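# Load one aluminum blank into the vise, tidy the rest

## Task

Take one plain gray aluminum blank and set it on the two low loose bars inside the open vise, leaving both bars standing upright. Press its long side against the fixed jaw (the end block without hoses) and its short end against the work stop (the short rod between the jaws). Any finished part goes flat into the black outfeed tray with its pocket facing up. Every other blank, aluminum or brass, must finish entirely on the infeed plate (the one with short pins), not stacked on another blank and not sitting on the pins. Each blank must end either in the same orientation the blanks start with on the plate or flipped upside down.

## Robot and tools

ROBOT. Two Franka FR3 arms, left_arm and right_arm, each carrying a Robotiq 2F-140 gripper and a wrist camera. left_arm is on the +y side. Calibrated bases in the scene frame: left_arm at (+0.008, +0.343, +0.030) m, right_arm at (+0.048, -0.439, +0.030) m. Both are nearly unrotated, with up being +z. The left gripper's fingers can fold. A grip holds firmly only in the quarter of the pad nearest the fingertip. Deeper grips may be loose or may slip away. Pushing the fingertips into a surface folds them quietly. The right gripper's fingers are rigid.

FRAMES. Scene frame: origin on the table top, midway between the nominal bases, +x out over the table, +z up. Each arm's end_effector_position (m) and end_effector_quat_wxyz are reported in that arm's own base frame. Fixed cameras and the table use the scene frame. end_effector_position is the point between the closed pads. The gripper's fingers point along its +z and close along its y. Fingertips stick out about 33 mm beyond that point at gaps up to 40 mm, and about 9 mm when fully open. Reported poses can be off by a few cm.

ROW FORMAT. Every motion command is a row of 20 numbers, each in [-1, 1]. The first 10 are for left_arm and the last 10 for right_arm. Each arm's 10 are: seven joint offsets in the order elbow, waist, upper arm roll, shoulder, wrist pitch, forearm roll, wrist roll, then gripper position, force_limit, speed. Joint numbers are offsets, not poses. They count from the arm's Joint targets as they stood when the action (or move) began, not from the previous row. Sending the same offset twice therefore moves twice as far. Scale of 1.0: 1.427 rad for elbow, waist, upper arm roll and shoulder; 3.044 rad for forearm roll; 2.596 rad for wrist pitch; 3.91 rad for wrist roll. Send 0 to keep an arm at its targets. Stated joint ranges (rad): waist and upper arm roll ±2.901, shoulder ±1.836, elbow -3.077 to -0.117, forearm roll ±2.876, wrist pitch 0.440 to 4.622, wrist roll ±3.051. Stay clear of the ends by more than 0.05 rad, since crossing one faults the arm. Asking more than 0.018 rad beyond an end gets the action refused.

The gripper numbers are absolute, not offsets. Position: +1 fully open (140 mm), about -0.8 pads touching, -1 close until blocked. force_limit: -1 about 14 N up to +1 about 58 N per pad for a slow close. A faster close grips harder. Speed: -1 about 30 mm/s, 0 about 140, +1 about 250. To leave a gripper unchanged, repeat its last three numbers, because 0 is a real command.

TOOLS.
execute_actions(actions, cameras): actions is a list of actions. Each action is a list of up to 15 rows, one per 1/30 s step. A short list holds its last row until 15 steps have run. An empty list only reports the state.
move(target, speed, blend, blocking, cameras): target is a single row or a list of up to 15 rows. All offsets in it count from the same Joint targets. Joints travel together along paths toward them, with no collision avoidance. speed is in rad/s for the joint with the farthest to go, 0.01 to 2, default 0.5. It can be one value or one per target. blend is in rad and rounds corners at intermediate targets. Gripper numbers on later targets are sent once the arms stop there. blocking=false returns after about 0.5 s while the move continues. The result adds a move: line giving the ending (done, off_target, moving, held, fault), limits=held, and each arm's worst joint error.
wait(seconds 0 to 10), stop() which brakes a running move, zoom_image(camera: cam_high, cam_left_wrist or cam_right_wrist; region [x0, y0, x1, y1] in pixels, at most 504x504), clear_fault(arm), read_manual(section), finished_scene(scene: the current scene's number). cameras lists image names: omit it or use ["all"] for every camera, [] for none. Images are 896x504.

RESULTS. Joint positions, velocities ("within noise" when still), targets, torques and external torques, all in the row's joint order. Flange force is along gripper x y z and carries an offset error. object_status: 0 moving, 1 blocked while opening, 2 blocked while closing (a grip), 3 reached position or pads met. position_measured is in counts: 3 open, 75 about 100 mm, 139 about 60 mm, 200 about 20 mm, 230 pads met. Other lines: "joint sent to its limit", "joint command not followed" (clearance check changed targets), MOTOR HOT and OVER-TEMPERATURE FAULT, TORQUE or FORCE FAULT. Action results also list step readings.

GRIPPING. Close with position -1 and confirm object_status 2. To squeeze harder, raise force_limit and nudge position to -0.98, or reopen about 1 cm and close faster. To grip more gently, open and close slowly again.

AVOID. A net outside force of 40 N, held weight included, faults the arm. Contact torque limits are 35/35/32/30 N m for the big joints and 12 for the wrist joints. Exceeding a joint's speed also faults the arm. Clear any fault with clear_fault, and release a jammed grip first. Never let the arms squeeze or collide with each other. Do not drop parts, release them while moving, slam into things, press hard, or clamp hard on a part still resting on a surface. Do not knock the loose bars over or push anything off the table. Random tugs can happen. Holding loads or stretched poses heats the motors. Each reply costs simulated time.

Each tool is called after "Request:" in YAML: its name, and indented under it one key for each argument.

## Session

Request:
execute_actions:
  actions: []

Scene clock: 0.00 s.
left_arm: end_effector_position=(+0.2746, -0.1132, +0.3643) position_measured=3 object_status=3 end_effector_quat_wxyz=(+0.076, +0.784, -0.513, -0.341) | right_arm: end_effector_position=(+0.4580, +0.4983, +0.1243) position_measured=3 object_status=3 end_effector_quat_wxyz=(-0.143, +0.984, -0.098, +0.047)
Joint names: [elbow, waist, upper arm roll, shoulder, wrist pitch, forearm roll, wrist roll]
Joint positions: left_arm=[-1.879 -0.387 0.01 -0.113 1.052 -0.013 -0.793] | right_arm=[-2.044 0.792 0.011 0.291 2.612 0.198 -0.727]
Joint velocities: within noise
Joint torques (N m): no reading
External joint torques (N m): no reading
Flange force (N): no reading
Joint targets: left_arm=[-1.879 -0.387 0.010 -0.113 1.052 -0.013 -0.793] | right_arm=[-2.044 0.792 0.011 0.291 2.612 0.198 -0.727]
Tool commands: left_gripper/position=+1.0 left_gripper/force_limit=+1.0 left_gripper/speed=+1.0 right_gripper/position=+1.0 right_gripper/force_limit=+1.0 right_gripper/speed=+1.0
camera_calibration:
cam_left_wrist: T_world_to_cam=[[-0.751828, -0.46231, 0.470132, -0.0102087], [-0.0192608, 0.728107, 0.685192, -0.153849], [-0.659078, 0.506092, -0.556316, 0.583856], [0, 0, 0, 1]] pos_world=[0.374168, -0.188186, 0.435024]
cam_right_wrist: T_world_to_cam=[[-0.162425, -0.941056, -0.2967, 0.589701], [-0.96075, 0.0822969, 0.264928, 0.370218], [-0.224895, 0.328085, -0.917487, 0.189101], [0, 0, 0, 1]] pos_world=[0.493997, 0.462433, 0.25038]

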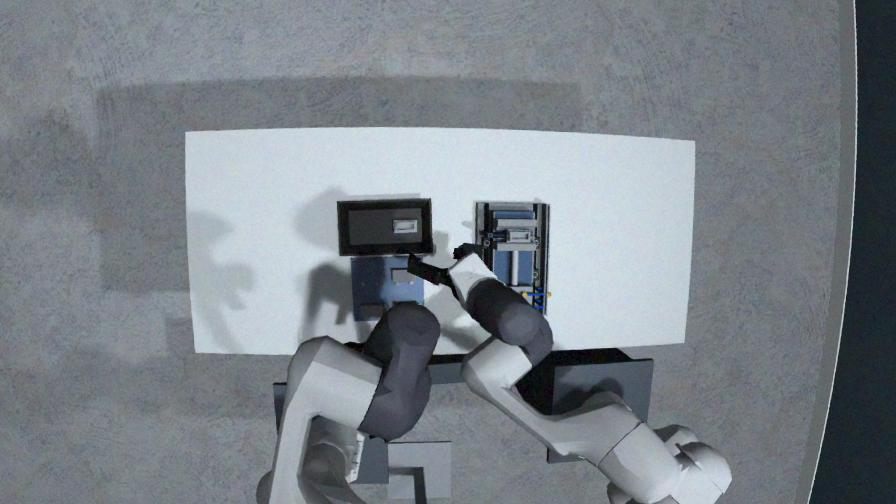

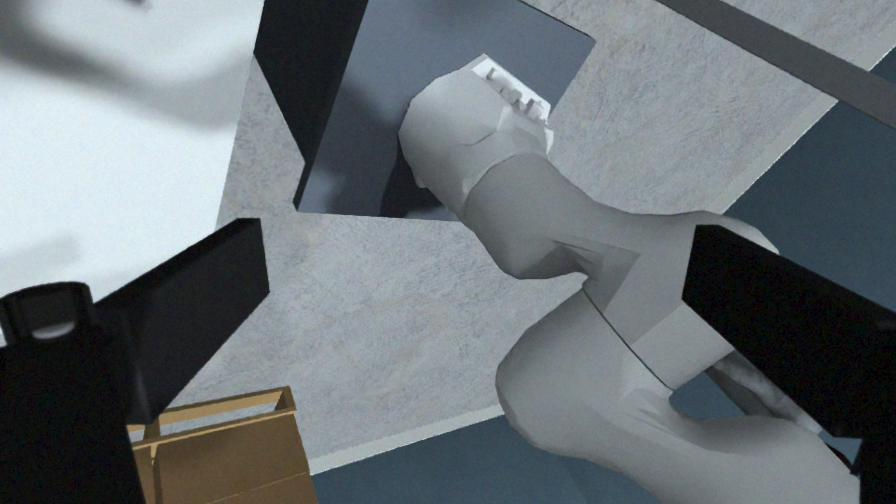

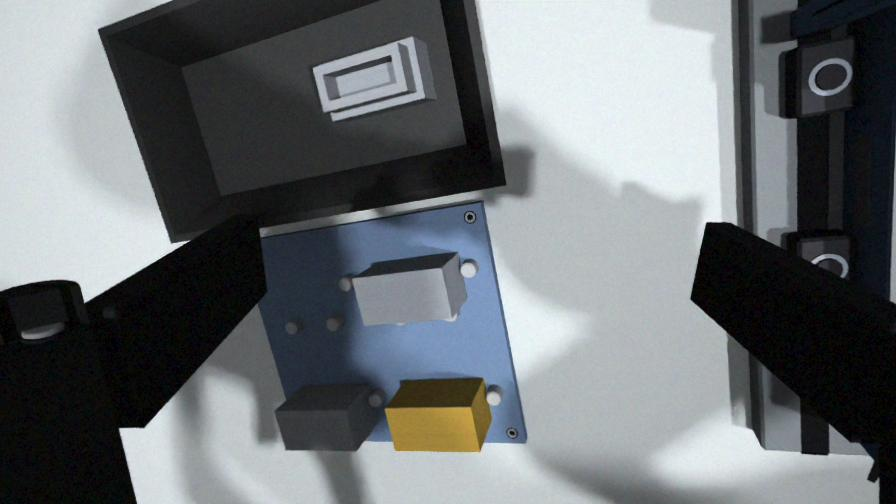

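Request:
zoom_image:
  camera: "cam_right_wrist"
  region: [90, 0, 530, 250]

Request:
zoom_image:
  camera: "cam_right_wrist"
  region: [230, 190, 570, 470]

Request:
zoom_image:
  camera: "cam_high"
  region: [320, 180, 560, 340]

Scaled by 1.145 from the camera's 896x504 image, which has a finer 1280x720 frame.

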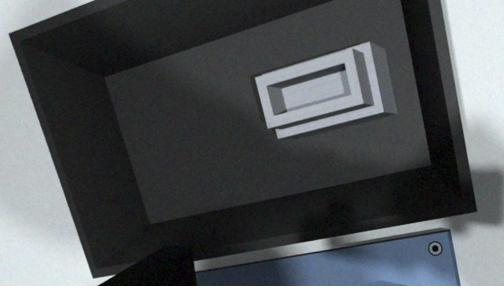

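Scaled by 1.482 from the camera's 896x504 image, which has a finer 1280x720 frame.

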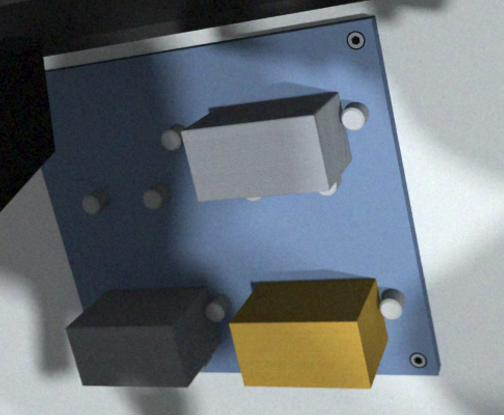

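Scaled by 2.100 from the camera's 896x504 image, which has a finer 1280x720 frame.

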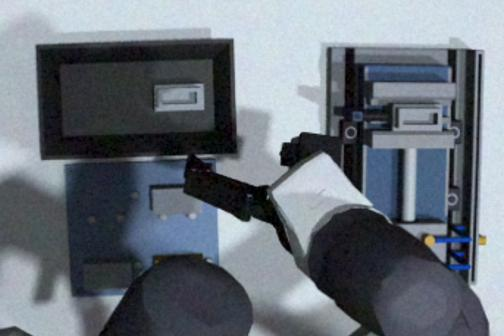

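Request:
move:
  target:
    - [0,0,0,0,0,0,0,-0.14,-0.1,0, -0.1794,-0.6952,-0.0077,-0.4492,-0.2550,-0.0650,0.2627,-0.14,-0.1,0]
    - [0.5410,-0.2130,-0.0070,0.5627,0.2870,0.0043,0.0159,-0.14,-0.1,0, -0.1794,-0.6952,-0.0077,-0.4492,-0.2550,-0.0650,0.2627,-0.14,-0.1,0]
  speed: [0.7, 0.6]
  blend: 0.2
  cameras: ["cam_high", "cam_left_wrist"]

Scene clock: 51.33 s.
left_arm: end_effector_position=(+0.5713, -0.4764, +0.1984) position_measured=146 object_status=3 end_effector_quat_wxyz=(+0.003, +0.722, -0.692, -0.003) | right_arm: end_effector_position=(+0.4374, -0.0881, +0.2742) position_measured=146 object_status=3 end_effector_quat_wxyz=(+0.003, -0.511, +0.860, +0.000)
Joint names: [elbow, waist, upper arm roll, shoulder, wrist pitch, forearm roll, wrist roll]
Joint positions: left_arm=[-1.109 -0.692 -0.002 0.69 1.794 -0.004 -0.735] | right_arm=[-2.299 -0.199 -0.002 -0.348 1.954 0.003 0.296]
Joint velocities: left_arm=[0.001 0 -0.002 0 0.005 0 0.004] | right_arm=[within noise]
Joint torques (N m): left_arm=[25.28 0.69 1.31 -52.67 3 1.17 0.12] | right_arm=[26.01 -0.83 0.7 -20.24 2.31 0.39 0.11]
External joint torques (N m): left_arm=[0.45 0.72 0.79 0.23 0.37 0.41 0.12] | right_arm=[1.25 -0.85 0.95 0.03 -0.25 -0.31 0.11]
Flange force (N): left_arm=[1.6 -3.5 -0.1] | right_arm=[-1.6 -3.3 -3.3]
Joint targets: left_arm=[-1.108 -0.691 0.000 0.689 1.797 0.000 -0.731] | right_arm=[-2.300 -0.200 0.000 -0.349 1.950 0.001 0.300]
move: done; blend cut to 0 rad at target 1
camera_calibration:
cam_left_wrist: T_world_to_cam=[[-0.999094, -0.0417549, 0.00825821, 0.556222], [-0.0364959, 0.940224, 0.338596, 0.409654], [-0.0219026, 0.337987, -0.940896, 0.503097], [0, 0, 0, 1]] pos_world=[0.581688, -0.531982, 0.330061]
Images, in order (width x height): cam_high 896x504, cam_left_wrist 896x504.

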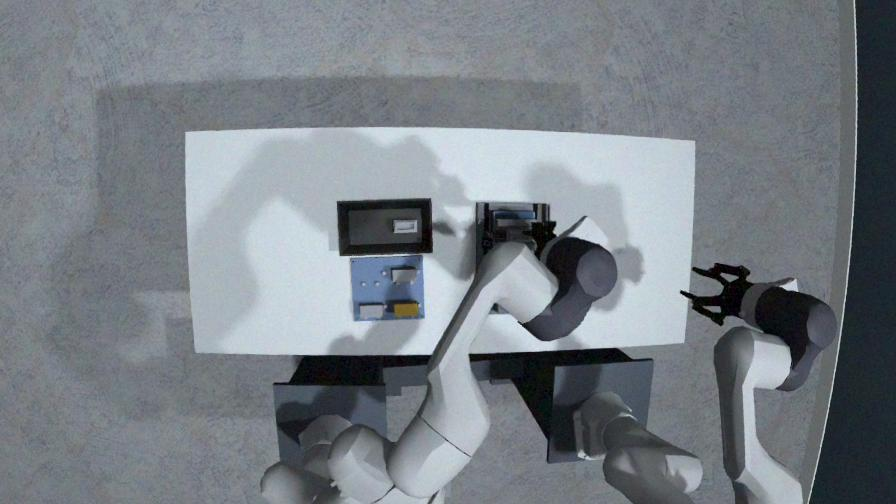

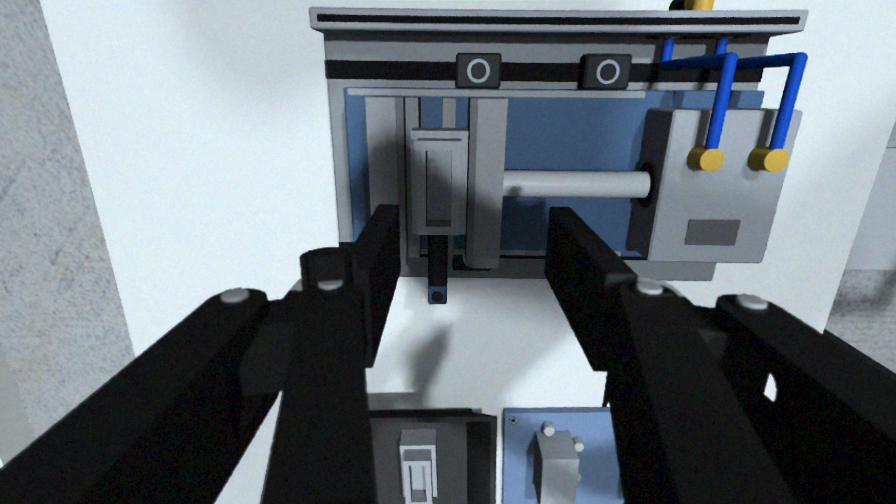

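Request:
zoom_image:
  camera: "cam_left_wrist"
  region: [330, 80, 530, 310]

Request:
zoom_image:
  camera: "cam_left_wrist"
  region: [360, 400, 640, 504]

Scaled by 2.191 from the camera's 896x504 image, which has a finer 1280x720 frame.

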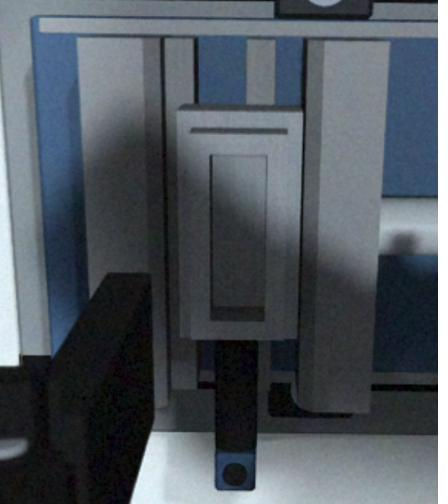

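Scaled by 1.800 from the camera's 896x504 image, which has a finer 1280x720 frame.

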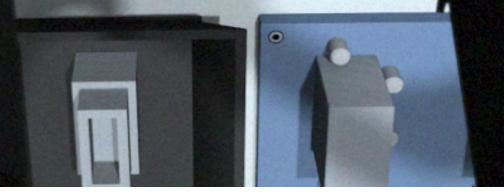

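Request:
zoom_image:
  camera: "cam_left_wrist"
  region: [395, 115, 485, 250]

Scaled by 3.733 from the camera's 896x504 image, which has a finer 1280x720 frame.

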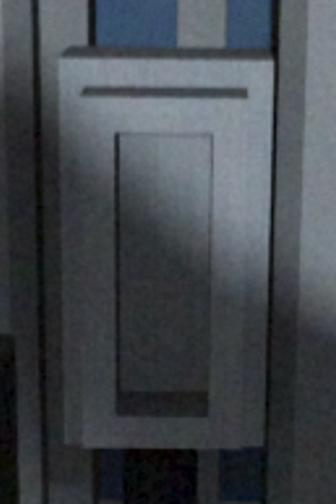

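Request:
zoom_image:
  camera: "cam_left_wrist"
  region: [300, 0, 560, 120]

Request:
zoom_image:
  camera: "cam_left_wrist"
  region: [560, 0, 820, 120]

Scaled by 1.938 from the camera's 896x504 image, which has a finer 1280x720 frame.

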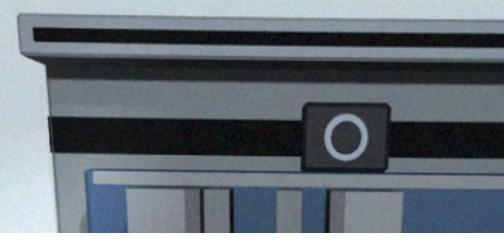

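Scaled by 1.938 from the camera's 896x504 image, which has a finer 1280x720 frame.

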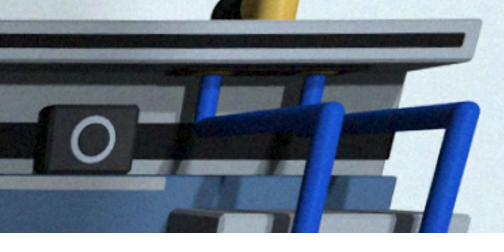

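Request:
zoom_image:
  camera: "cam_left_wrist"
  region: [370, 190, 580, 300]

Scaled by 2.400 from the camera's 896x504 image, which has a finer 1280x720 frame.

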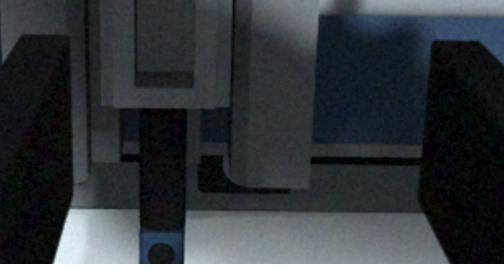

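Request:
move:
  target: [-0.03294,0.0042,0,0.0494,0.04526,0,0.00332,-0.14,-0.1,0, 0,0,0,0,0,0,0,-0.14,-0.1,0]
  speed: 0.12
  cameras: ["cam_left_wrist"]

Request:
zoom_image:
  camera: "cam_left_wrist"
  region: [380, 100, 580, 300]

Scene clock: 135.40 s.
left_arm: end_effector_position=(+0.5818, -0.4795, +0.1348) position_measured=146 object_status=3 end_effector_quat_wxyz=(+0.002, +0.719, -0.695, -0.001) | right_arm: end_effector_position=(+0.4372, -0.0881, +0.2741) position_measured=146 object_status=3 end_effector_quat_wxyz=(+0.002, -0.511, +0.860, +0.000)
Joint names: [elbow, waist, upper arm roll, shoulder, wrist pitch, forearm roll, wrist roll]
Joint positions: left_arm=[-1.154 -0.686 -0.002 0.76 1.912 -0.004 -0.722] | right_arm=[-2.299 -0.199 -0.002 -0.348 1.954 0.003 0.297]
Joint velocities: left_arm=[0 0 -0.001 -0.001 0.003 0 0] | right_arm=[within noise]
Joint torques (N m): left_arm=[24.89 0.94 1.33 -54.06 2.88 1.08 0.17] | right_arm=[26.14 -0.72 0.73 -20.14 2.33 0.42 0.09]
External joint torques (N m): left_arm=[0.25 0.89 0.72 -0.03 0.27 0.35 0.16] | right_arm=[1.36 -0.67 1.07 0.18 -0.23 -0.27 0.09]
Flange force (N): left_arm=[-0.4 -1.6 0.2] | right_arm=[-2.1 -4.0 -3.3]
Joint targets: left_arm=[-1.155 -0.685 0.000 0.760 1.915 0.000 -0.718] | right_arm=[-2.300 -0.200 0.000 -0.349 1.950 0.001 0.300]
move: done
camera_calibration:
cam_left_wrist: T_world_to_cam=[[-0.999389, -0.0344056, 0.00612365, 0.571125], [-0.0303284, 0.940965, 0.337143, 0.431464], [-0.0173618, 0.336752, -0.941433, 0.441361], [0, 0, 0, 1]] pos_world=[0.591524, -0.534971, 0.26655]
Images, in order (width x height): cam_left_wrist 896x504.

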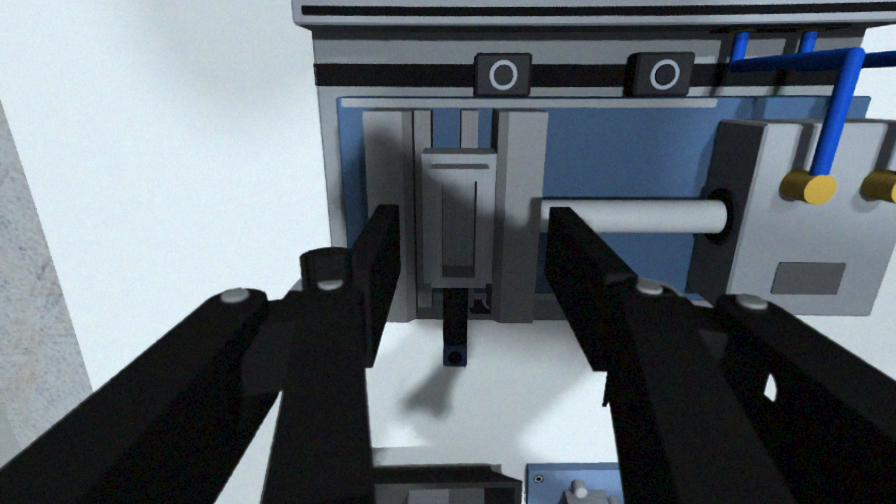

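Scaled by 2.520 from the camera's 896x504 image, which has a finer 1280x720 frame.

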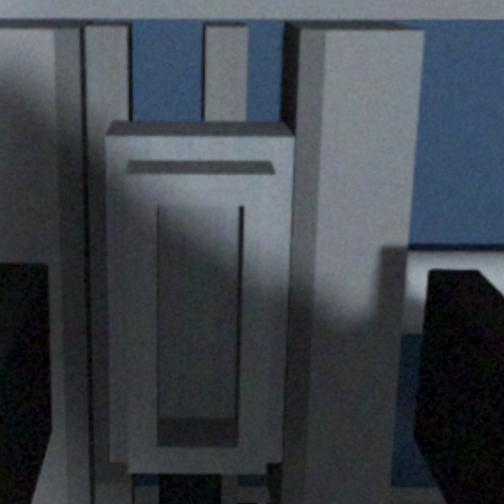

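Request:
move:
  target: [-0.00888,0.00432,0,0.01563,0.01348,0,0.00158,-0.14,-0.1,0, 0,0,0,0,0,0,0,-0.14,-0.1,0]
  speed: 0.06
  cameras: ["cam_left_wrist"]

Request:
zoom_image:
  camera: "cam_left_wrist"
  region: [380, 130, 580, 330]

Scene clock: 173.43 s.
left_arm: end_effector_position=(+0.5864, -0.4771, +0.1158) position_measured=146 object_status=3 end_effector_quat_wxyz=(+0.002, +0.719, -0.694, -0.001) | right_arm: end_effector_position=(+0.4372, -0.0881, +0.2741) position_measured=146 object_status=3 end_effector_quat_wxyz=(+0.002, -0.511, +0.860, +0.000)
Joint names: [elbow, waist, upper arm roll, shoulder, wrist pitch, forearm roll, wrist roll]
Joint positions: left_arm=[-1.167 -0.68 -0.002 0.781 1.947 -0.003 -0.716] | right_arm=[-2.299 -0.199 -0.002 -0.348 1.954 0.003 0.297]
Joint velocities: left_arm=[0 0.001 -0.001 0.001 0.004 0 0.001] | right_arm=[within noise]
Joint torques (N m): left_arm=[24.66 0.92 1.34 -54.45 2.89 1.04 0.17] | right_arm=[26.1 -0.72 0.62 -20.12 2.33 0.44 0.1]
External joint torques (N m): left_arm=[-0.03 0.9 0.73 0.13 0.26 0.32 0.17] | right_arm=[1.36 -0.73 0.88 0.2 -0.22 -0.25 0.1]
Flange force (N): left_arm=[-1.4 -0.5 0.7] | right_arm=[-1.9 -4.1 -3.3]
Joint targets: left_arm=[-1.167 -0.679 0.000 0.782 1.950 0.000 -0.712] | right_arm=[-2.300 -0.200 0.000 -0.349 1.950 0.001 0.300]
move: done
camera_calibration:
cam_left_wrist: T_world_to_cam=[[-0.999389, -0.0345839, 0.0051124, 0.575952], [-0.03085, 0.941217, 0.336391, 0.436304], [-0.0164456, 0.336028, -0.941708, 0.421911], [0, 0, 0, 1]] pos_world=[0.595999, -0.532512, 0.247604]
Images, in order (width x height): cam_left_wrist 896x504.

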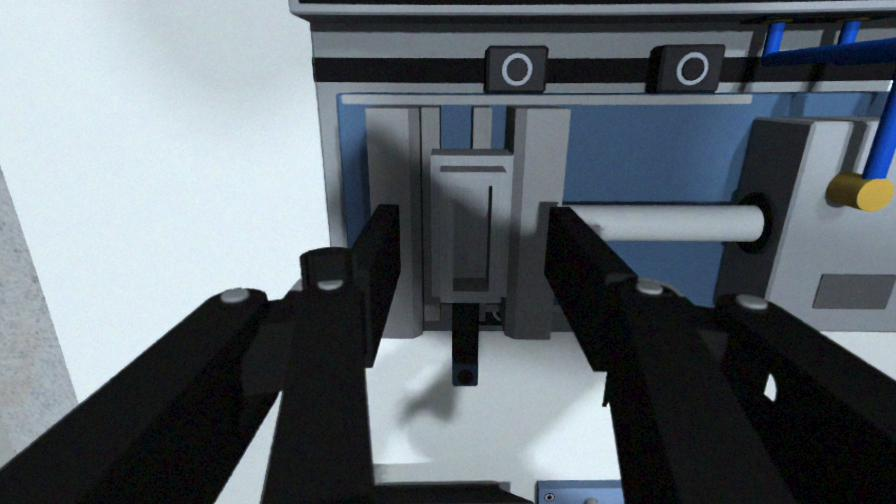

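Scaled by 2.520 from the camera's 896x504 image, which has a finer 1280x720 frame.

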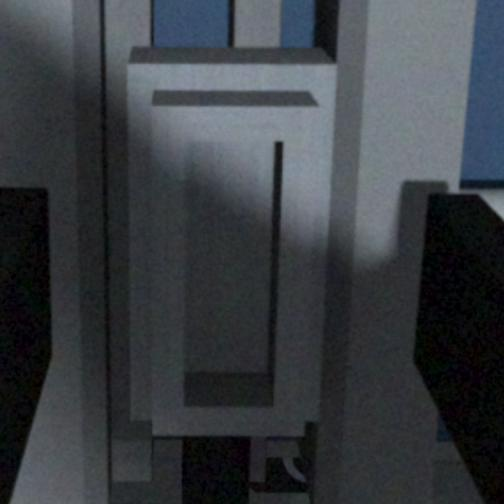

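Request:
move:
  target:
    - [-0.004738,0.00042,0,0.006276,0.006054,0,0.00015,-0.14,-0.1,-1, 0,0,0,0,0,0,0,-0.14,-0.1,0]
    - [-0.004738,0.00042,0,0.006276,0.006054,0,0.00015,-1,-0.1,-1, 0,0,0,0,0,0,0,-0.14,-0.1,0]
  speed: 0.06
  cameras: ["cam_left_wrist"]

Request:
zoom_image:
  camera: "cam_left_wrist"
  region: [380, 130, 580, 330]

Scene clock: 213.77 s.
left_arm: end_effector_position=(+0.5873, -0.4773, +0.1076) position_measured=195 object_status=0 end_effector_quat_wxyz=(+0.002, +0.719, -0.695, +0.000) | right_arm: end_effector_position=(+0.4371, -0.0881, +0.2740) position_measured=146 object_status=3 end_effector_quat_wxyz=(+0.002, -0.511, +0.860, +0.000)
Joint names: [elbow, waist, upper arm roll, shoulder, wrist pitch, forearm roll, wrist roll]
Joint positions: left_arm=[-1.173 -0.68 -0.002 0.79 1.963 -0.003 -0.714] | right_arm=[-2.299 -0.199 -0.002 -0.348 1.954 0.003 0.297]
Joint velocities: within noise
Joint torques (N m): left_arm=[23.86 0.99 1.31 -52.61 3.17 1.04 0.11] | right_arm=[26.15 -0.71 0.69 -20.2 2.35 0.47 0.14]
External joint torques (N m): left_arm=[-0.72 1.07 0.77 1.96 0.55 0.32 0.11] | right_arm=[1.47 -0.73 0.95 -0.02 -0.2 -0.23 0.14]
Flange force (N): left_arm=[-0.2 -2.1 3.5] | right_arm=[-2.0 -3.7 -3.6]
Joint targets: left_arm=[-1.174 -0.678 0.000 0.791 1.966 0.000 -0.711] | right_arm=[-2.300 -0.200 0.000 -0.349 1.950 0.001 0.300]
move: done
camera_calibration:
cam_left_wrist: T_world_to_cam=[[-0.999419, -0.0338516, 0.00401153, 0.577385], [-0.0305435, 0.941519, 0.335573, 0.439307], [-0.0151366, 0.335256, -0.942006, 0.413194], [0, 0, 0, 1]] pos_world=[0.596722, -0.532596, 0.239495]
Images, in order (width x height): cam_left_wrist 896x504.

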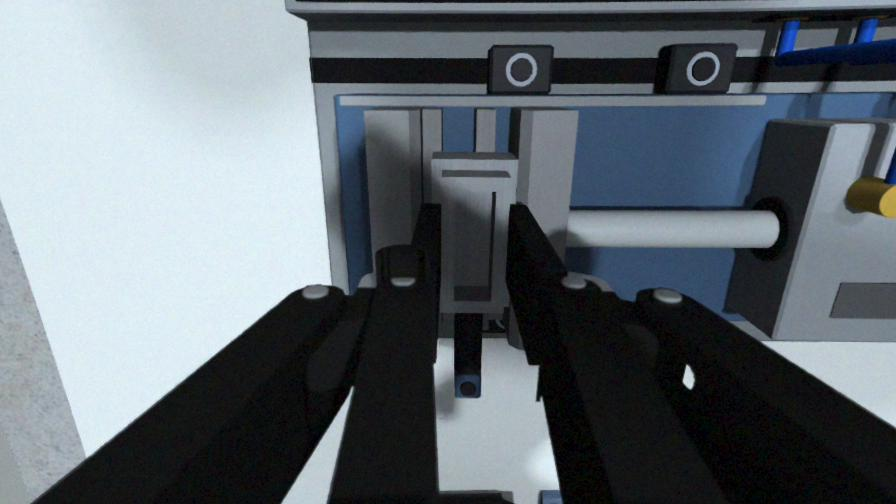

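Scaled by 2.520 from the camera's 896x504 image, which has a finer 1280x720 frame.

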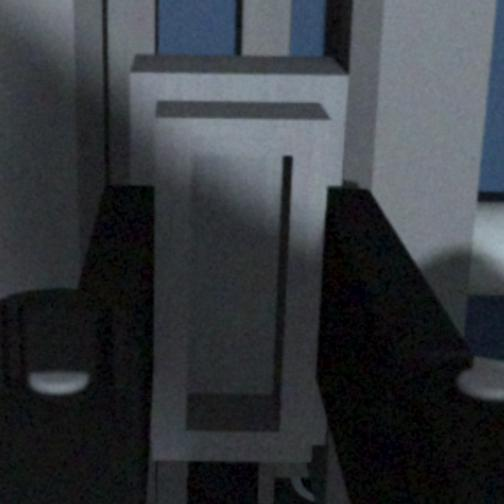

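Request:
wait:
  seconds: 0.5
  cameras: ["cam_left_wrist"]

Scene clock: 229.77 s.
left_arm: end_effector_position=(+0.5873, -0.4773, +0.1076) position_measured=195 object_status=2 end_effector_quat_wxyz=(+0.002, +0.719, -0.695, +0.000) | right_arm: end_effector_position=(+0.4371, -0.0881, +0.2740) position_measured=146 object_status=3 end_effector_quat_wxyz=(+0.002, -0.511, +0.860, +0.000)
Joint names: [elbow, waist, upper arm roll, shoulder, wrist pitch, forearm roll, wrist roll]
Joint positions: left_arm=[-1.173 -0.68 -0.002 0.79 1.963 -0.003 -0.714] | right_arm=[-2.299 -0.199 -0.002 -0.348 1.954 0.003 0.297]
Joint velocities: within noise
Joint torques (N m): left_arm=[23.99 0.98 1.35 -52.65 3.22 1.02 0.13] | right_arm=[26.18 -0.67 0.58 -20.12 2.36 0.45 0.06]
External joint torques (N m): left_arm=[-0.67 0.81 0.65 2.1 0.59 0.3 0.13] | right_arm=[1.39 -0.6 0.92 0.21 -0.2 -0.24 0.06]
Flange force (N): left_arm=[0.6 -2.6 3.7] | right_arm=[-2.0 -4.2 -3.3]
Joint targets: left_arm=[-1.174 -0.678 0.000 0.791 1.966 0.000 -0.711] | right_arm=[-2.300 -0.200 0.000 -0.349 1.950 0.001 0.300]
Tool commands: left_gripper/position=-1.0 left_gripper/force_limit=-0.1 left_gripper/speed=-1.0 right_gripper/position=-0.14 right_gripper/force_limit=-0.1 right_gripper/speed=+0.0
wait: 0.50 s; at rest from the start
camera_calibration:
cam_left_wrist: T_world_to_cam=[[-0.99942, -0.0338157, 0.00400691, 0.577405], [-0.0305112, 0.941519, 0.335575, 0.439287], [-0.0151203, 0.335258, -0.942005, 0.413186], [0, 0, 0, 1]] pos_world=[0.596721, -0.532596, 0.239496]
Images, in order (width x height): cam_left_wrist 896x504.

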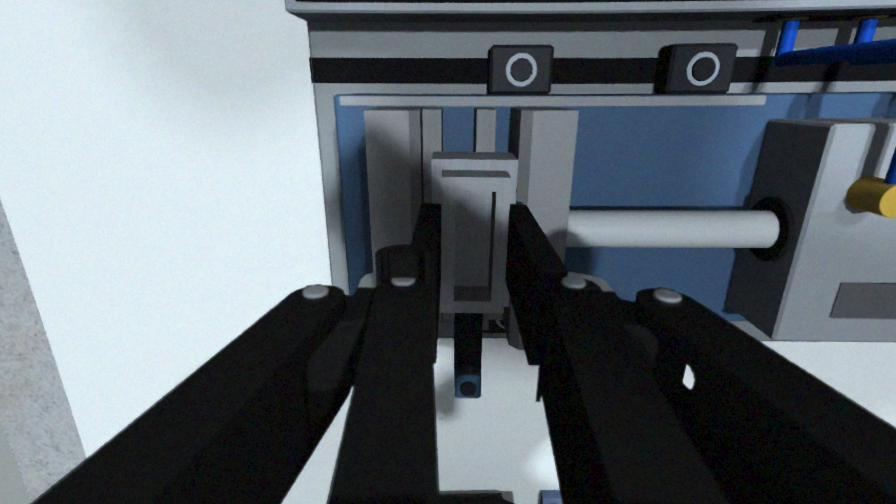

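Request:
move:
  target:
    - [0.025799, 0, 0, -0.014772, -0.022313, 0, 0, -1, -0.1, -1, 0, 0, 0, 0, 0, 0, 0, -0.14, -0.1, 0]
    - [0.121756, 0, 0, -0.026643, -0.081586, 0, 0, -1, -0.1, -1, 0, 0, 0, 0, 0, 0, 0, -0.14, -0.1, 0]
  speed: [0.06, 0.2]
  blend: [0.02, 0]
  cameras: ["cam_high", "cam_left_wrist"]

Scene clock: 251.93 s.
left_arm: end_effector_position=(+0.5873, -0.4773, +0.1978) position_measured=195 object_status=2 end_effector_quat_wxyz=(+0.002, +0.719, -0.695, +0.000) | right_arm: end_effector_position=(+0.4371, -0.0881, +0.2740) position_measured=146 object_status=3 end_effector_quat_wxyz=(+0.002, -0.511, +0.860, +0.000)
Joint names: [elbow, waist, upper arm roll, shoulder, wrist pitch, forearm roll, wrist roll]
Joint positions: left_arm=[-1.003 -0.68 -0.002 0.755 1.756 -0.003 -0.714] | right_arm=[-2.299 -0.199 -0.002 -0.348 1.954 0.003 0.297]
Joint velocities: left_arm=[0 0.002 -0.001 -0.001 -0.005 0.001 0.001] | right_arm=[within noise]
Joint torques (N m): left_arm=[25.82 0.92 1.33 -54.96 2.66 1.05 0.11] | right_arm=[26.17 -0.67 0.6 -20.17 2.35 0.47 0.05]
External joint torques (N m): left_arm=[1.12 0.97 0.79 -0.93 0.04 0.29 0.11] | right_arm=[1.43 -0.68 0.86 0.1 -0.21 -0.22 0.05]
Flange force (N): left_arm=[0.0 0.0 0.0] | right_arm=[-1.8 -4.0 -3.5]
Joint targets: left_arm=[-1.000 -0.678 0.000 0.753 1.754 0.000 -0.711] | right_arm=[-2.300 -0.200 0.000 -0.349 1.950 0.001 0.300]
move: done; blend cut to 0 rad at target 1
camera_calibration:
cam_left_wrist: T_world_to_cam=[[-0.999441, -0.0330767, 0.00493277, 0.577221], [-0.0294947, 0.941341, 0.336164, 0.408259], [-0.0157626, 0.335831, -0.94179, 0.498725], [0, 0, 0, 1]] pos_world=[0.596801, -0.532706, 0.329605]
Images, in order (width x height): cam_high 896x504, cam_left_wrist 896x504.

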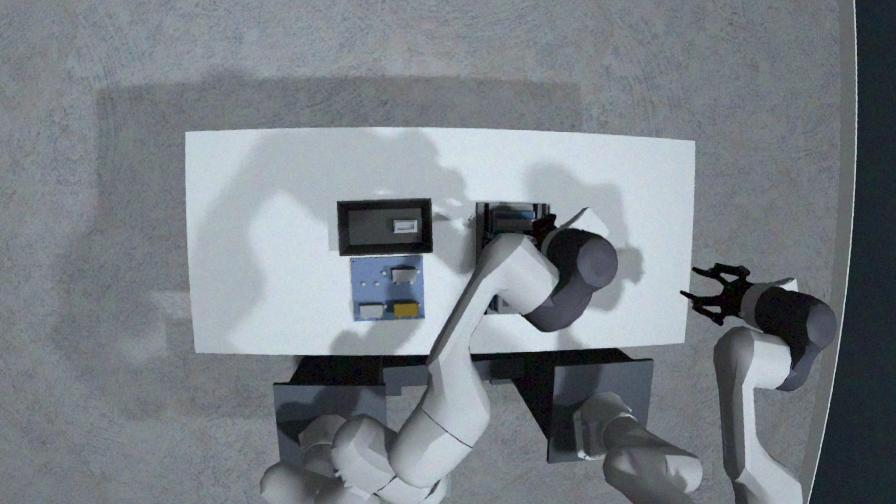

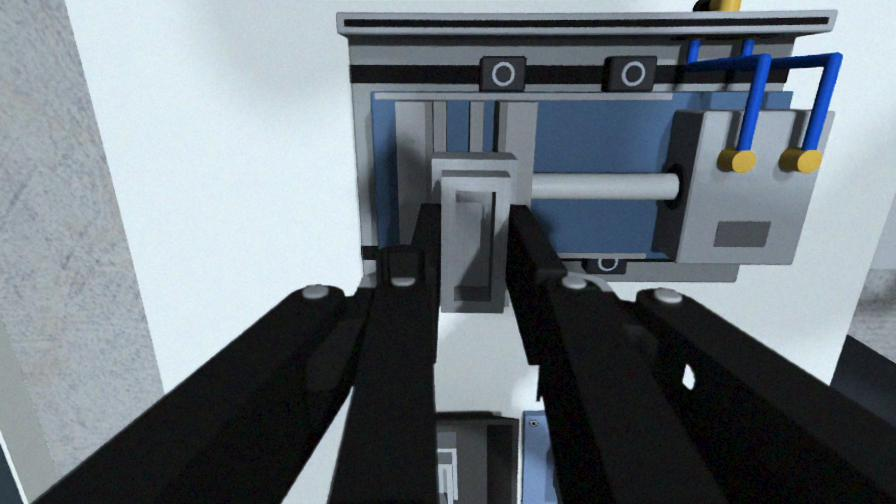

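Request:
zoom_image:
  camera: "cam_high"
  region: [320, 180, 448, 340]

Scaled by 3.150 from the camera's 896x504 image, which has a finer 1280x720 frame.

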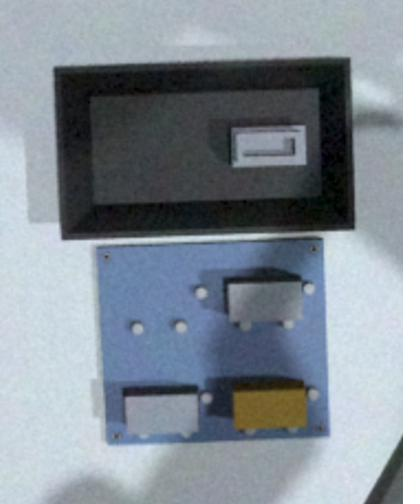

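Request:
move:
  target: [-0.617820, 0.341016, 0, -0.398561, 0.120525, 0, 0.123939, -1, -0.1, -1, 0, 0, 0, 0, 0, 0, 0, -0.14, -0.1, 0]
  speed: 0.6
  cameras: ["cam_left_wrist"]

Scene clock: 280.67 s.
left_arm: end_effector_position=(+0.5916, -0.1148, +0.1974) position_measured=195 object_status=2 end_effector_quat_wxyz=(+0.003, +0.722, -0.692, -0.002) | right_arm: end_effector_position=(+0.4370, -0.0881, +0.2740) position_measured=146 object_status=3 end_effector_quat_wxyz=(+0.002, -0.511, +0.860, +0.000)
Joint names: [elbow, waist, upper arm roll, shoulder, wrist pitch, forearm roll, wrist roll]
Joint positions: left_arm=[-1.882 -0.192 0.001 0.188 2.063 -0.003 -0.232] | right_arm=[-2.299 -0.199 -0.002 -0.348 1.954 0.003 0.297]
Joint velocities: left_arm=[0.001 0 0 0 0 0.001 0.005] | right_arm=[within noise]
Joint torques (N m): left_arm=[24.58 0.6 0.57 -39.53 3.03 0.94 0.15] | right_arm=[26.16 -0.74 0.59 -20.2 2.38 0.47 0.1]
External joint torques (N m): left_arm=[0.52 0.5 0.32 -1.4 0.47 0.28 0.15] | right_arm=[1.27 -0.74 0.86 0.22 -0.21 -0.23 0.1]
Flange force (N): left_arm=[-1.5 2.3 -0.9] | right_arm=[-1.8 -3.9 -3.1]
Joint targets: left_arm=[-1.882 -0.191 0.000 0.184 2.067 0.000 -0.226] | right_arm=[-2.300 -0.200 0.000 -0.349 1.950 0.001 0.300]
move: done
camera_calibration:
cam_left_wrist: T_world_to_cam=[[-0.999089, -0.0418547, 0.00830978, 0.591569], [-0.0365952, 0.940573, 0.337615, 0.0710673], [-0.0219468, 0.337004, -0.941248, 0.3804], [0, 0, 0, 1]] pos_world=[0.60198, -0.17028, 0.329141]
Images, in order (width x height): cam_left_wrist 896x504.

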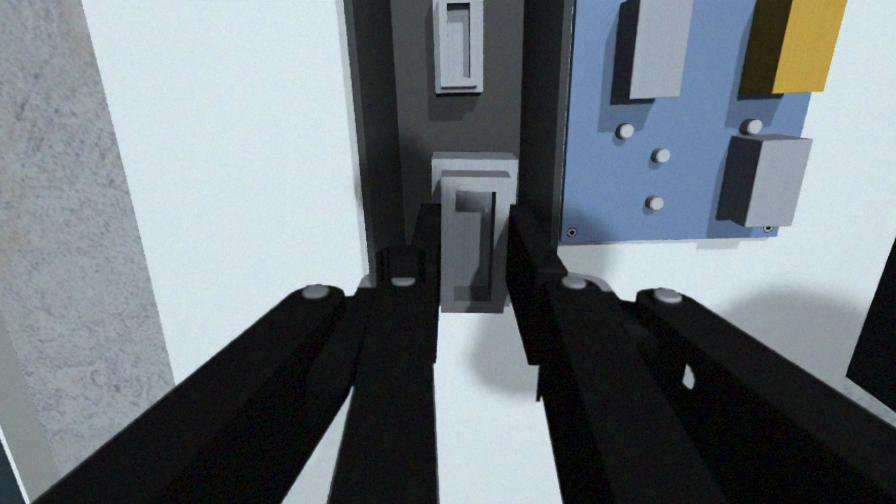

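Request:
move:
  target:
    - [-0.081570, 0.010492, 0, 0.105844, 0.103020, 0, 0.003581, -1, -0.1, -1, 0, 0, 0, 0, 0, 0, 0, -0.14, -0.1, 0]
    - [-0.090752, 0.010492, 0, 0.147513, 0.130972, 0, 0.003581, -1, -0.1, -1, 0, 0, 0, 0, 0, 0, 0, -0.14, -0.1, 0]
  speed: [0.3, 0.08]
  blend: [0.02, 0]
  cameras: ["cam_left_wrist", "cam_high"]

Scene clock: 303.33 s.
left_arm: end_effector_position=(+0.5936, -0.1068, +0.0445) position_measured=195 object_status=2 end_effector_quat_wxyz=(+0.002, +0.721, -0.693, -0.001) | right_arm: end_effector_position=(+0.4370, -0.0881, +0.2740) position_measured=146 object_status=3 end_effector_quat_wxyz=(+0.002, -0.511, +0.860, +0.000)
Joint names: [elbow, waist, upper arm roll, shoulder, wrist pitch, forearm roll, wrist roll]
Joint positions: left_arm=[-2.012 -0.178 0.001 0.395 2.402 -0.003 -0.216] | right_arm=[-2.299 -0.199 -0.002 -0.348 1.954 0.002 0.297]
Joint velocities: left_arm=[0.001 -0.001 -0.001 -0.002 0.003 0.001 -0.001] | right_arm=[within noise]
Joint torques (N m): left_arm=[21.83 0.97 0.78 -42.34 3.03 0.77 0.11] | right_arm=[26.17 -0.71 0.58 -20.21 2.37 0.48 0.1]
External joint torques (N m): left_arm=[0.63 0.85 0.33 -0.7 0.47 0.27 0.11] | right_arm=[1.37 -0.63 0.94 0.09 -0.19 -0.22 0.1]
Flange force (N): left_arm=[-1.3 -0.3 -0.4] | right_arm=[-2.0 -3.8 -3.3]
Joint targets: left_arm=[-2.011 -0.176 0.000 0.395 2.407 0.000 -0.212] | right_arm=[-2.300 -0.200 0.000 -0.349 1.950 0.001 0.300]
move: done; blend cut to 0 rad at target 1
camera_calibration:
cam_left_wrist: T_world_to_cam=[[-0.999187, -0.0399614, 0.00540335, 0.595629], [-0.0357902, 0.940559, 0.337741, 0.114722], [-0.0185788, 0.337273, -0.941224, 0.231814], [0, 0, 0, 1]] pos_world=[0.603558, -0.162285, 0.176224]
Images, in order (width x height): cam_high 896x504, cam_left_wrist 896x504.

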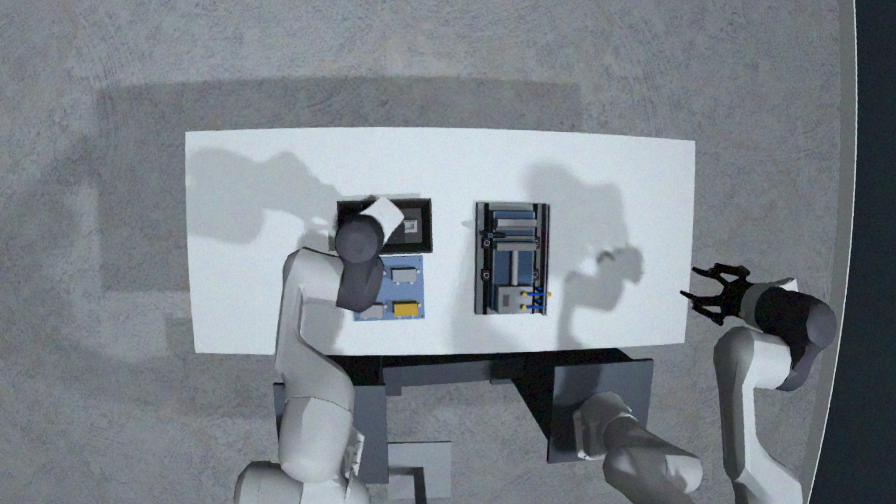

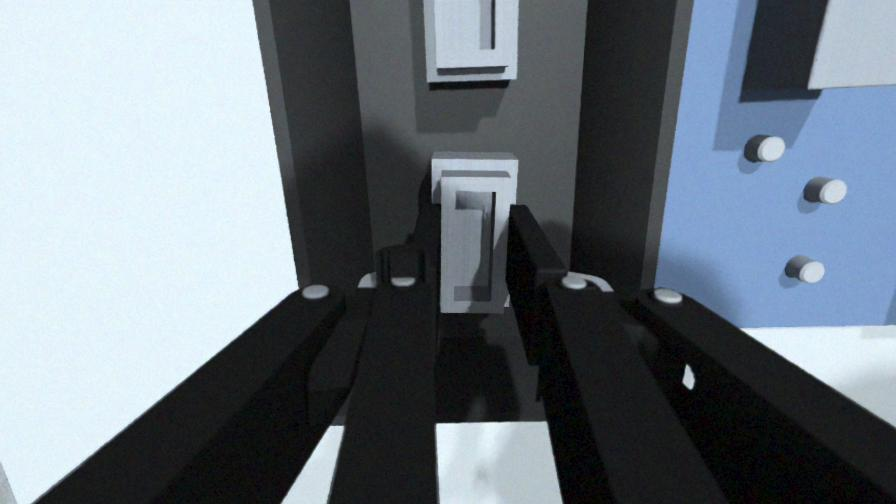

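Request:
move:
  target: [-0.0010035, 0, 0, 0.0102425, 0.0061818, 0, 0, -1, -0.1, -1, 0, 0, 0, 0, 0, 0, 0, -0.14, -0.1, 0]
  speed: 0.03
  cameras: []

Request:
move:
  target: [-0.000251, 0, 0, 0.0025606, 0.00154545, 0, 0, -1, -0.1, -1, 0, 0, 0, 0, 0, 0, 0, -0.14, -0.1, 0]
  speed: 0.02
  cameras: []

Request:
move:
  target: [-0.000251, 0, 0, 0.0025606, 0.00154545, 0, 0, -1, -0.1, -1, 0, 0, 0, 0, 0, 0, 0, -0.14, -0.1, 0]
  speed: 0.02
  cameras: []

Scene clock: 309.97 s.
left_arm: end_effector_position=(+0.5948, -0.1068, +0.0397) position_measured=195 object_status=2 end_effector_quat_wxyz=(+0.001, +0.721, -0.693, +0.000) | right_arm: end_effector_position=(+0.4370, -0.0881, +0.2740) position_measured=146 object_status=3 end_effector_quat_wxyz=(+0.002, -0.511, +0.860, +0.000)
Joint names: [elbow, waist, upper arm roll, shoulder, wrist pitch, forearm roll, wrist roll]
Joint positions: left_arm=[-2.012 -0.178 0.001 0.405 2.415 -0.003 -0.215] | right_arm=[-2.299 -0.199 -0.002 -0.348 1.954 0.002 0.297]
Joint velocities: within noise
Joint torques (N m): left_arm=[20.89 0.8 0.82 -39.12 3.63 0.73 0.09] | right_arm=[26.19 -0.76 0.58 -20.14 2.38 0.48 0.09]
External joint torques (N m): left_arm=[-0.26 0.86 0.52 2.8 1.06 0.23 0.09] | right_arm=[1.38 -0.73 0.89 0.17 -0.18 -0.21 0.09]
Flange force (N): left_arm=[-0.5 -4.4 7.2] | right_arm=[-1.9 -4.1 -3.3]
Joint targets: left_arm=[-2.013 -0.176 0.000 0.410 2.423 0.000 -0.212] | right_arm=[-2.300 -0.200 0.000 -0.349 1.950 0.001 0.300]
move: done
No camera images: "cameras" was empty.

Scene clock: 310.67 s.
left_arm: end_effector_position=(+0.5950, -0.1068, +0.0397) position_measured=195 object_status=2 end_effector_quat_wxyz=(+0.001, +0.721, -0.693, +0.000) | right_arm: end_effector_position=(+0.4370, -0.0881, +0.2740) position_measured=146 object_status=3 end_effector_quat_wxyz=(+0.002, -0.511, +0.860, +0.000)
Joint names: [elbow, waist, upper arm roll, shoulder, wrist pitch, forearm roll, wrist roll]
Joint positions: left_arm=[-2.012 -0.178 0.001 0.405 2.416 -0.003 -0.215] | right_arm=[-2.299 -0.199 -0.002 -0.348 1.954 0.002 0.297]
Joint velocities: within noise
Joint torques (N m): left_arm=[20.42 0.87 0.8 -36.96 4.12 0.73 0.09] | right_arm=[26.18 -0.65 0.61 -20.17 2.39 0.48 0.08]
External joint torques (N m): left_arm=[-0.64 0.82 0.41 4.73 1.56 0.23 0.09] | right_arm=[1.43 -0.61 0.92 0.06 -0.18 -0.21 0.08]
Flange force (N): left_arm=[0.1 -6.8 11.8] | right_arm=[-2.0 -3.9 -3.4]
Joint targets: left_arm=[-2.013 -0.176 0.000 0.413 2.427 0.000 -0.212] | right_arm=[-2.300 -0.200 0.000 -0.349 1.950 0.001 0.300]
move: off_target (left_arm); left_arm: the wrist pitch is farthest, 0.011 rad from its target
No camera images: "cameras" was empty.

Scene clock: 311.37 s.
left_arm: end_effector_position=(+0.5951, -0.1069, +0.0397) position_measured=195 object_status=2 end_effector_quat_wxyz=(+0.001, +0.721, -0.693, +0.000) | right_arm: end_effector_position=(+0.4370, -0.0881, +0.2740) position_measured=146 object_status=3 end_effector_quat_wxyz=(+0.002, -0.511, +0.860, +0.000)
Joint names: [elbow, waist, upper arm roll, shoulder, wrist pitch, forearm roll, wrist roll]
Joint positions: left_arm=[-2.012 -0.178 0.001 0.405 2.417 -0.003 -0.215] | right_arm=[-2.299 -0.199 -0.002 -0.348 1.954 0.002 0.297]
Joint velocities: within noise
Joint torques (N m): left_arm=[19.9 0.83 0.79 -34.68 4.65 0.74 0.1] | right_arm=[26.17 -0.71 0.5 -20.17 2.38 0.49 0.1]
External joint torques (N m): left_arm=[-1.34 0.9 0.5 7.4 2.05 0.24 0.1] | right_arm=[1.45 -0.73 0.75 0.07 -0.18 -0.2 0.1]
Flange force (N): left_arm=[0.6 -9.7 17.8] | right_arm=[-1.7 -4.1 -3.5]
Joint targets: left_arm=[-2.013 -0.176 0.000 0.417 2.431 0.000 -0.212] | right_arm=[-2.300 -0.200 0.000 -0.349 1.950 0.001 0.300]
move: off_target (left_arm); left_arm: the wrist pitch is farthest, 0.014 rad from its target
No camera images: "cameras" was empty.

Request:
move:
  target: [0.000753, 0, 0, -0.0076818, -0.00463635, 0, 0, -1, -0.1, -1, 0, 0, 0, 0, 0, 0, 0, -0.14, -0.1, 0]
  speed: 0.03
  cameras: ["cam_left_wrist"]

Scene clock: 316.70 s.
left_arm: end_effector_position=(+0.5951, -0.1069, +0.0397) position_measured=195 object_status=2 end_effector_quat_wxyz=(+0.001, +0.721, -0.693, +0.000) | right_arm: end_effector_position=(+0.4370, -0.0881, +0.2740) position_measured=146 object_status=3 end_effector_quat_wxyz=(+0.002, -0.511, +0.860, +0.000)
Joint names: [elbow, waist, upper arm roll, shoulder, wrist pitch, forearm roll, wrist roll]
Joint positions: left_arm=[-2.012 -0.178 0.001 0.405 2.416 -0.003 -0.215] | right_arm=[-2.299 -0.199 -0.002 -0.348 1.954 0.002 0.297]
Joint velocities: within noise
Joint torques (N m): left_arm=[20.83 0.83 0.81 -39.96 3.21 0.73 0.11] | right_arm=[26.1 -0.66 0.55 -20.15 2.37 0.48 0.07]
External joint torques (N m): left_arm=[-0.3 0.97 0.59 1.83 0.63 0.23 0.11] | right_arm=[1.23 -0.66 0.81 0.29 -0.2 -0.22 0.07]
Flange force (N): left_arm=[-1.1 -2.6 4.6] | right_arm=[-1.8 -4.0 -2.9]
Joint targets: left_arm=[-2.012 -0.176 0.000 0.406 2.419 0.000 -0.212] | right_arm=[-2.300 -0.200 0.000 -0.349 1.950 0.001 0.300]
move: done
camera_calibration:
cam_left_wrist: T_world_to_cam=[[-0.999209, -0.0397389, 0.00151503, 0.597286], [-0.0369033, 0.940761, 0.337057, 0.117179], [-0.0148195, 0.336734, -0.941483, 0.225106], [0, 0, 0, 1]] pos_world=[0.604473, -0.162303, 0.171532]
Images, in order (width x height): cam_left_wrist 896x504.

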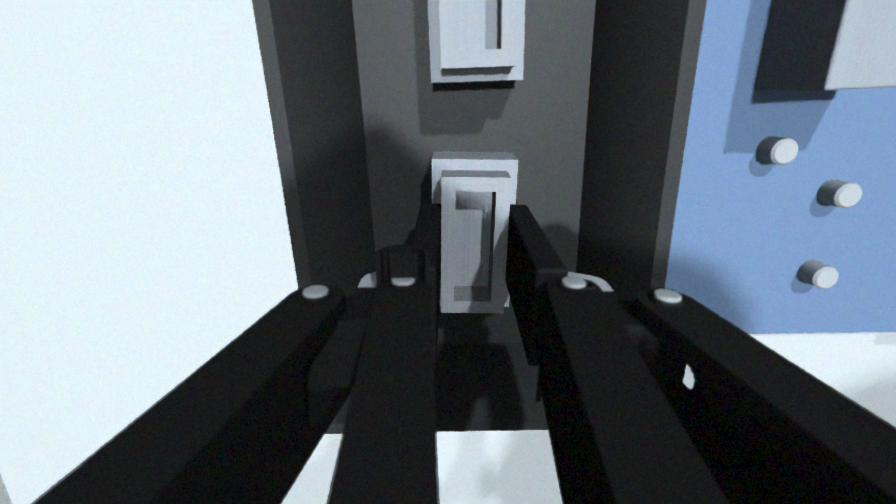

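Request:
move:
  target:
    - [0, 0, 0, 0, 0, 0, 0, -0.25, -0.1, -1, 0, 0, 0, 0, 0, 0, 0, -0.14, -0.1, 0]
    - [0.009935, 0, 0, -0.049351, -0.032589, 0, 0, -0.25, -0.1, -1, 0, 0, 0, 0, 0, 0, 0, -0.14, -0.1, 0]
    - [0.034694, 0, 0, -0.100618, -0.074380, 0, 0, -0.25, -0.1, -1, 0, 0, 0, 0, 0, 0, 0, -0.14, -0.1, 0]
  speed: [0.1, 0.1, 0.25]
  blend: [0, 0.01, 0]
  cameras: ["cam_left_wrist"]

Scene clock: 373.97 s.
left_arm: end_effector_position=(+0.5958, -0.1072, +0.1298) position_measured=160 object_status=3 end_effector_quat_wxyz=(+0.000, +0.721, -0.693, +0.002) | right_arm: end_effector_position=(+0.4370, -0.0881, +0.2739) position_measured=146 object_status=3 end_effector_quat_wxyz=(+0.002, -0.511, +0.860, +0.000)
Joint names: [elbow, waist, upper arm roll, shoulder, wrist pitch, forearm roll, wrist roll]
Joint positions: left_arm=[-1.963 -0.178 0.001 0.263 2.229 -0.003 -0.215] | right_arm=[-2.299 -0.199 -0.002 -0.348 1.954 0.002 0.297]
Joint velocities: left_arm=[0 -0.001 0 -0.001 -0.004 -0.001 0] | right_arm=[within noise]
Joint torques (N m): left_arm=[23.25 0.8 0.74 -39.53 2.49 0.82 0.11] | right_arm=[26.23 -0.63 0.56 -20.16 2.39 0.51 0.03]
External joint torques (N m): left_arm=[0.15 0.73 0.45 0.04 -0.09 0.23 0.11] | right_arm=[1.47 -0.53 0.95 0.07 -0.17 -0.18 0.03]
Flange force (N): left_arm=[-1.0 -1.1 -0.3] | right_arm=[-2.0 -4.0 -3.5]
Joint targets: left_arm=[-1.963 -0.176 0.000 0.262 2.226 0.000 -0.212] | right_arm=[-2.300 -0.200 0.000 -0.349 1.950 0.001 0.300]
move: done
camera_calibration:
cam_left_wrist: T_world_to_cam=[[-0.999225, -0.0393381, -0.00116062, 0.598297], [-0.0374407, 0.941116, 0.336005, 0.0876692], [-0.0121255, 0.335788, -0.94186, 0.308354], [0, 0, 0, 1]] pos_world=[0.604855, -0.162512, 0.261663]
Images, in order (width x height): cam_left_wrist 896x504.

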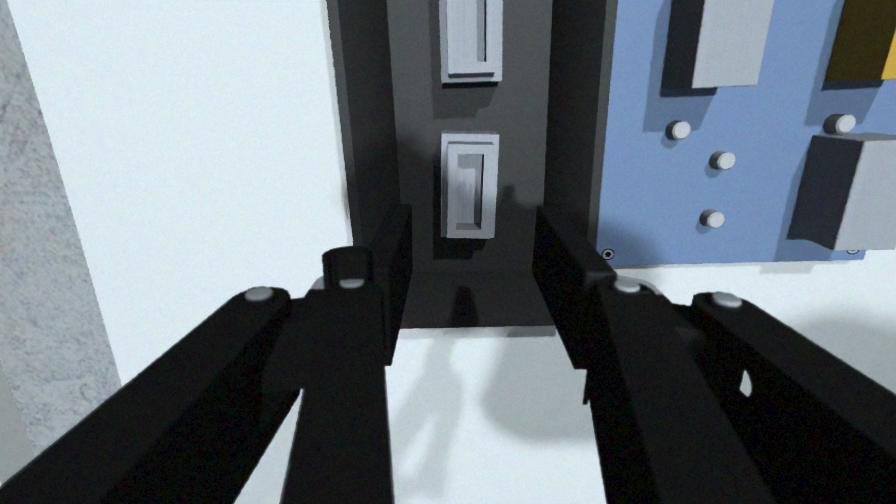

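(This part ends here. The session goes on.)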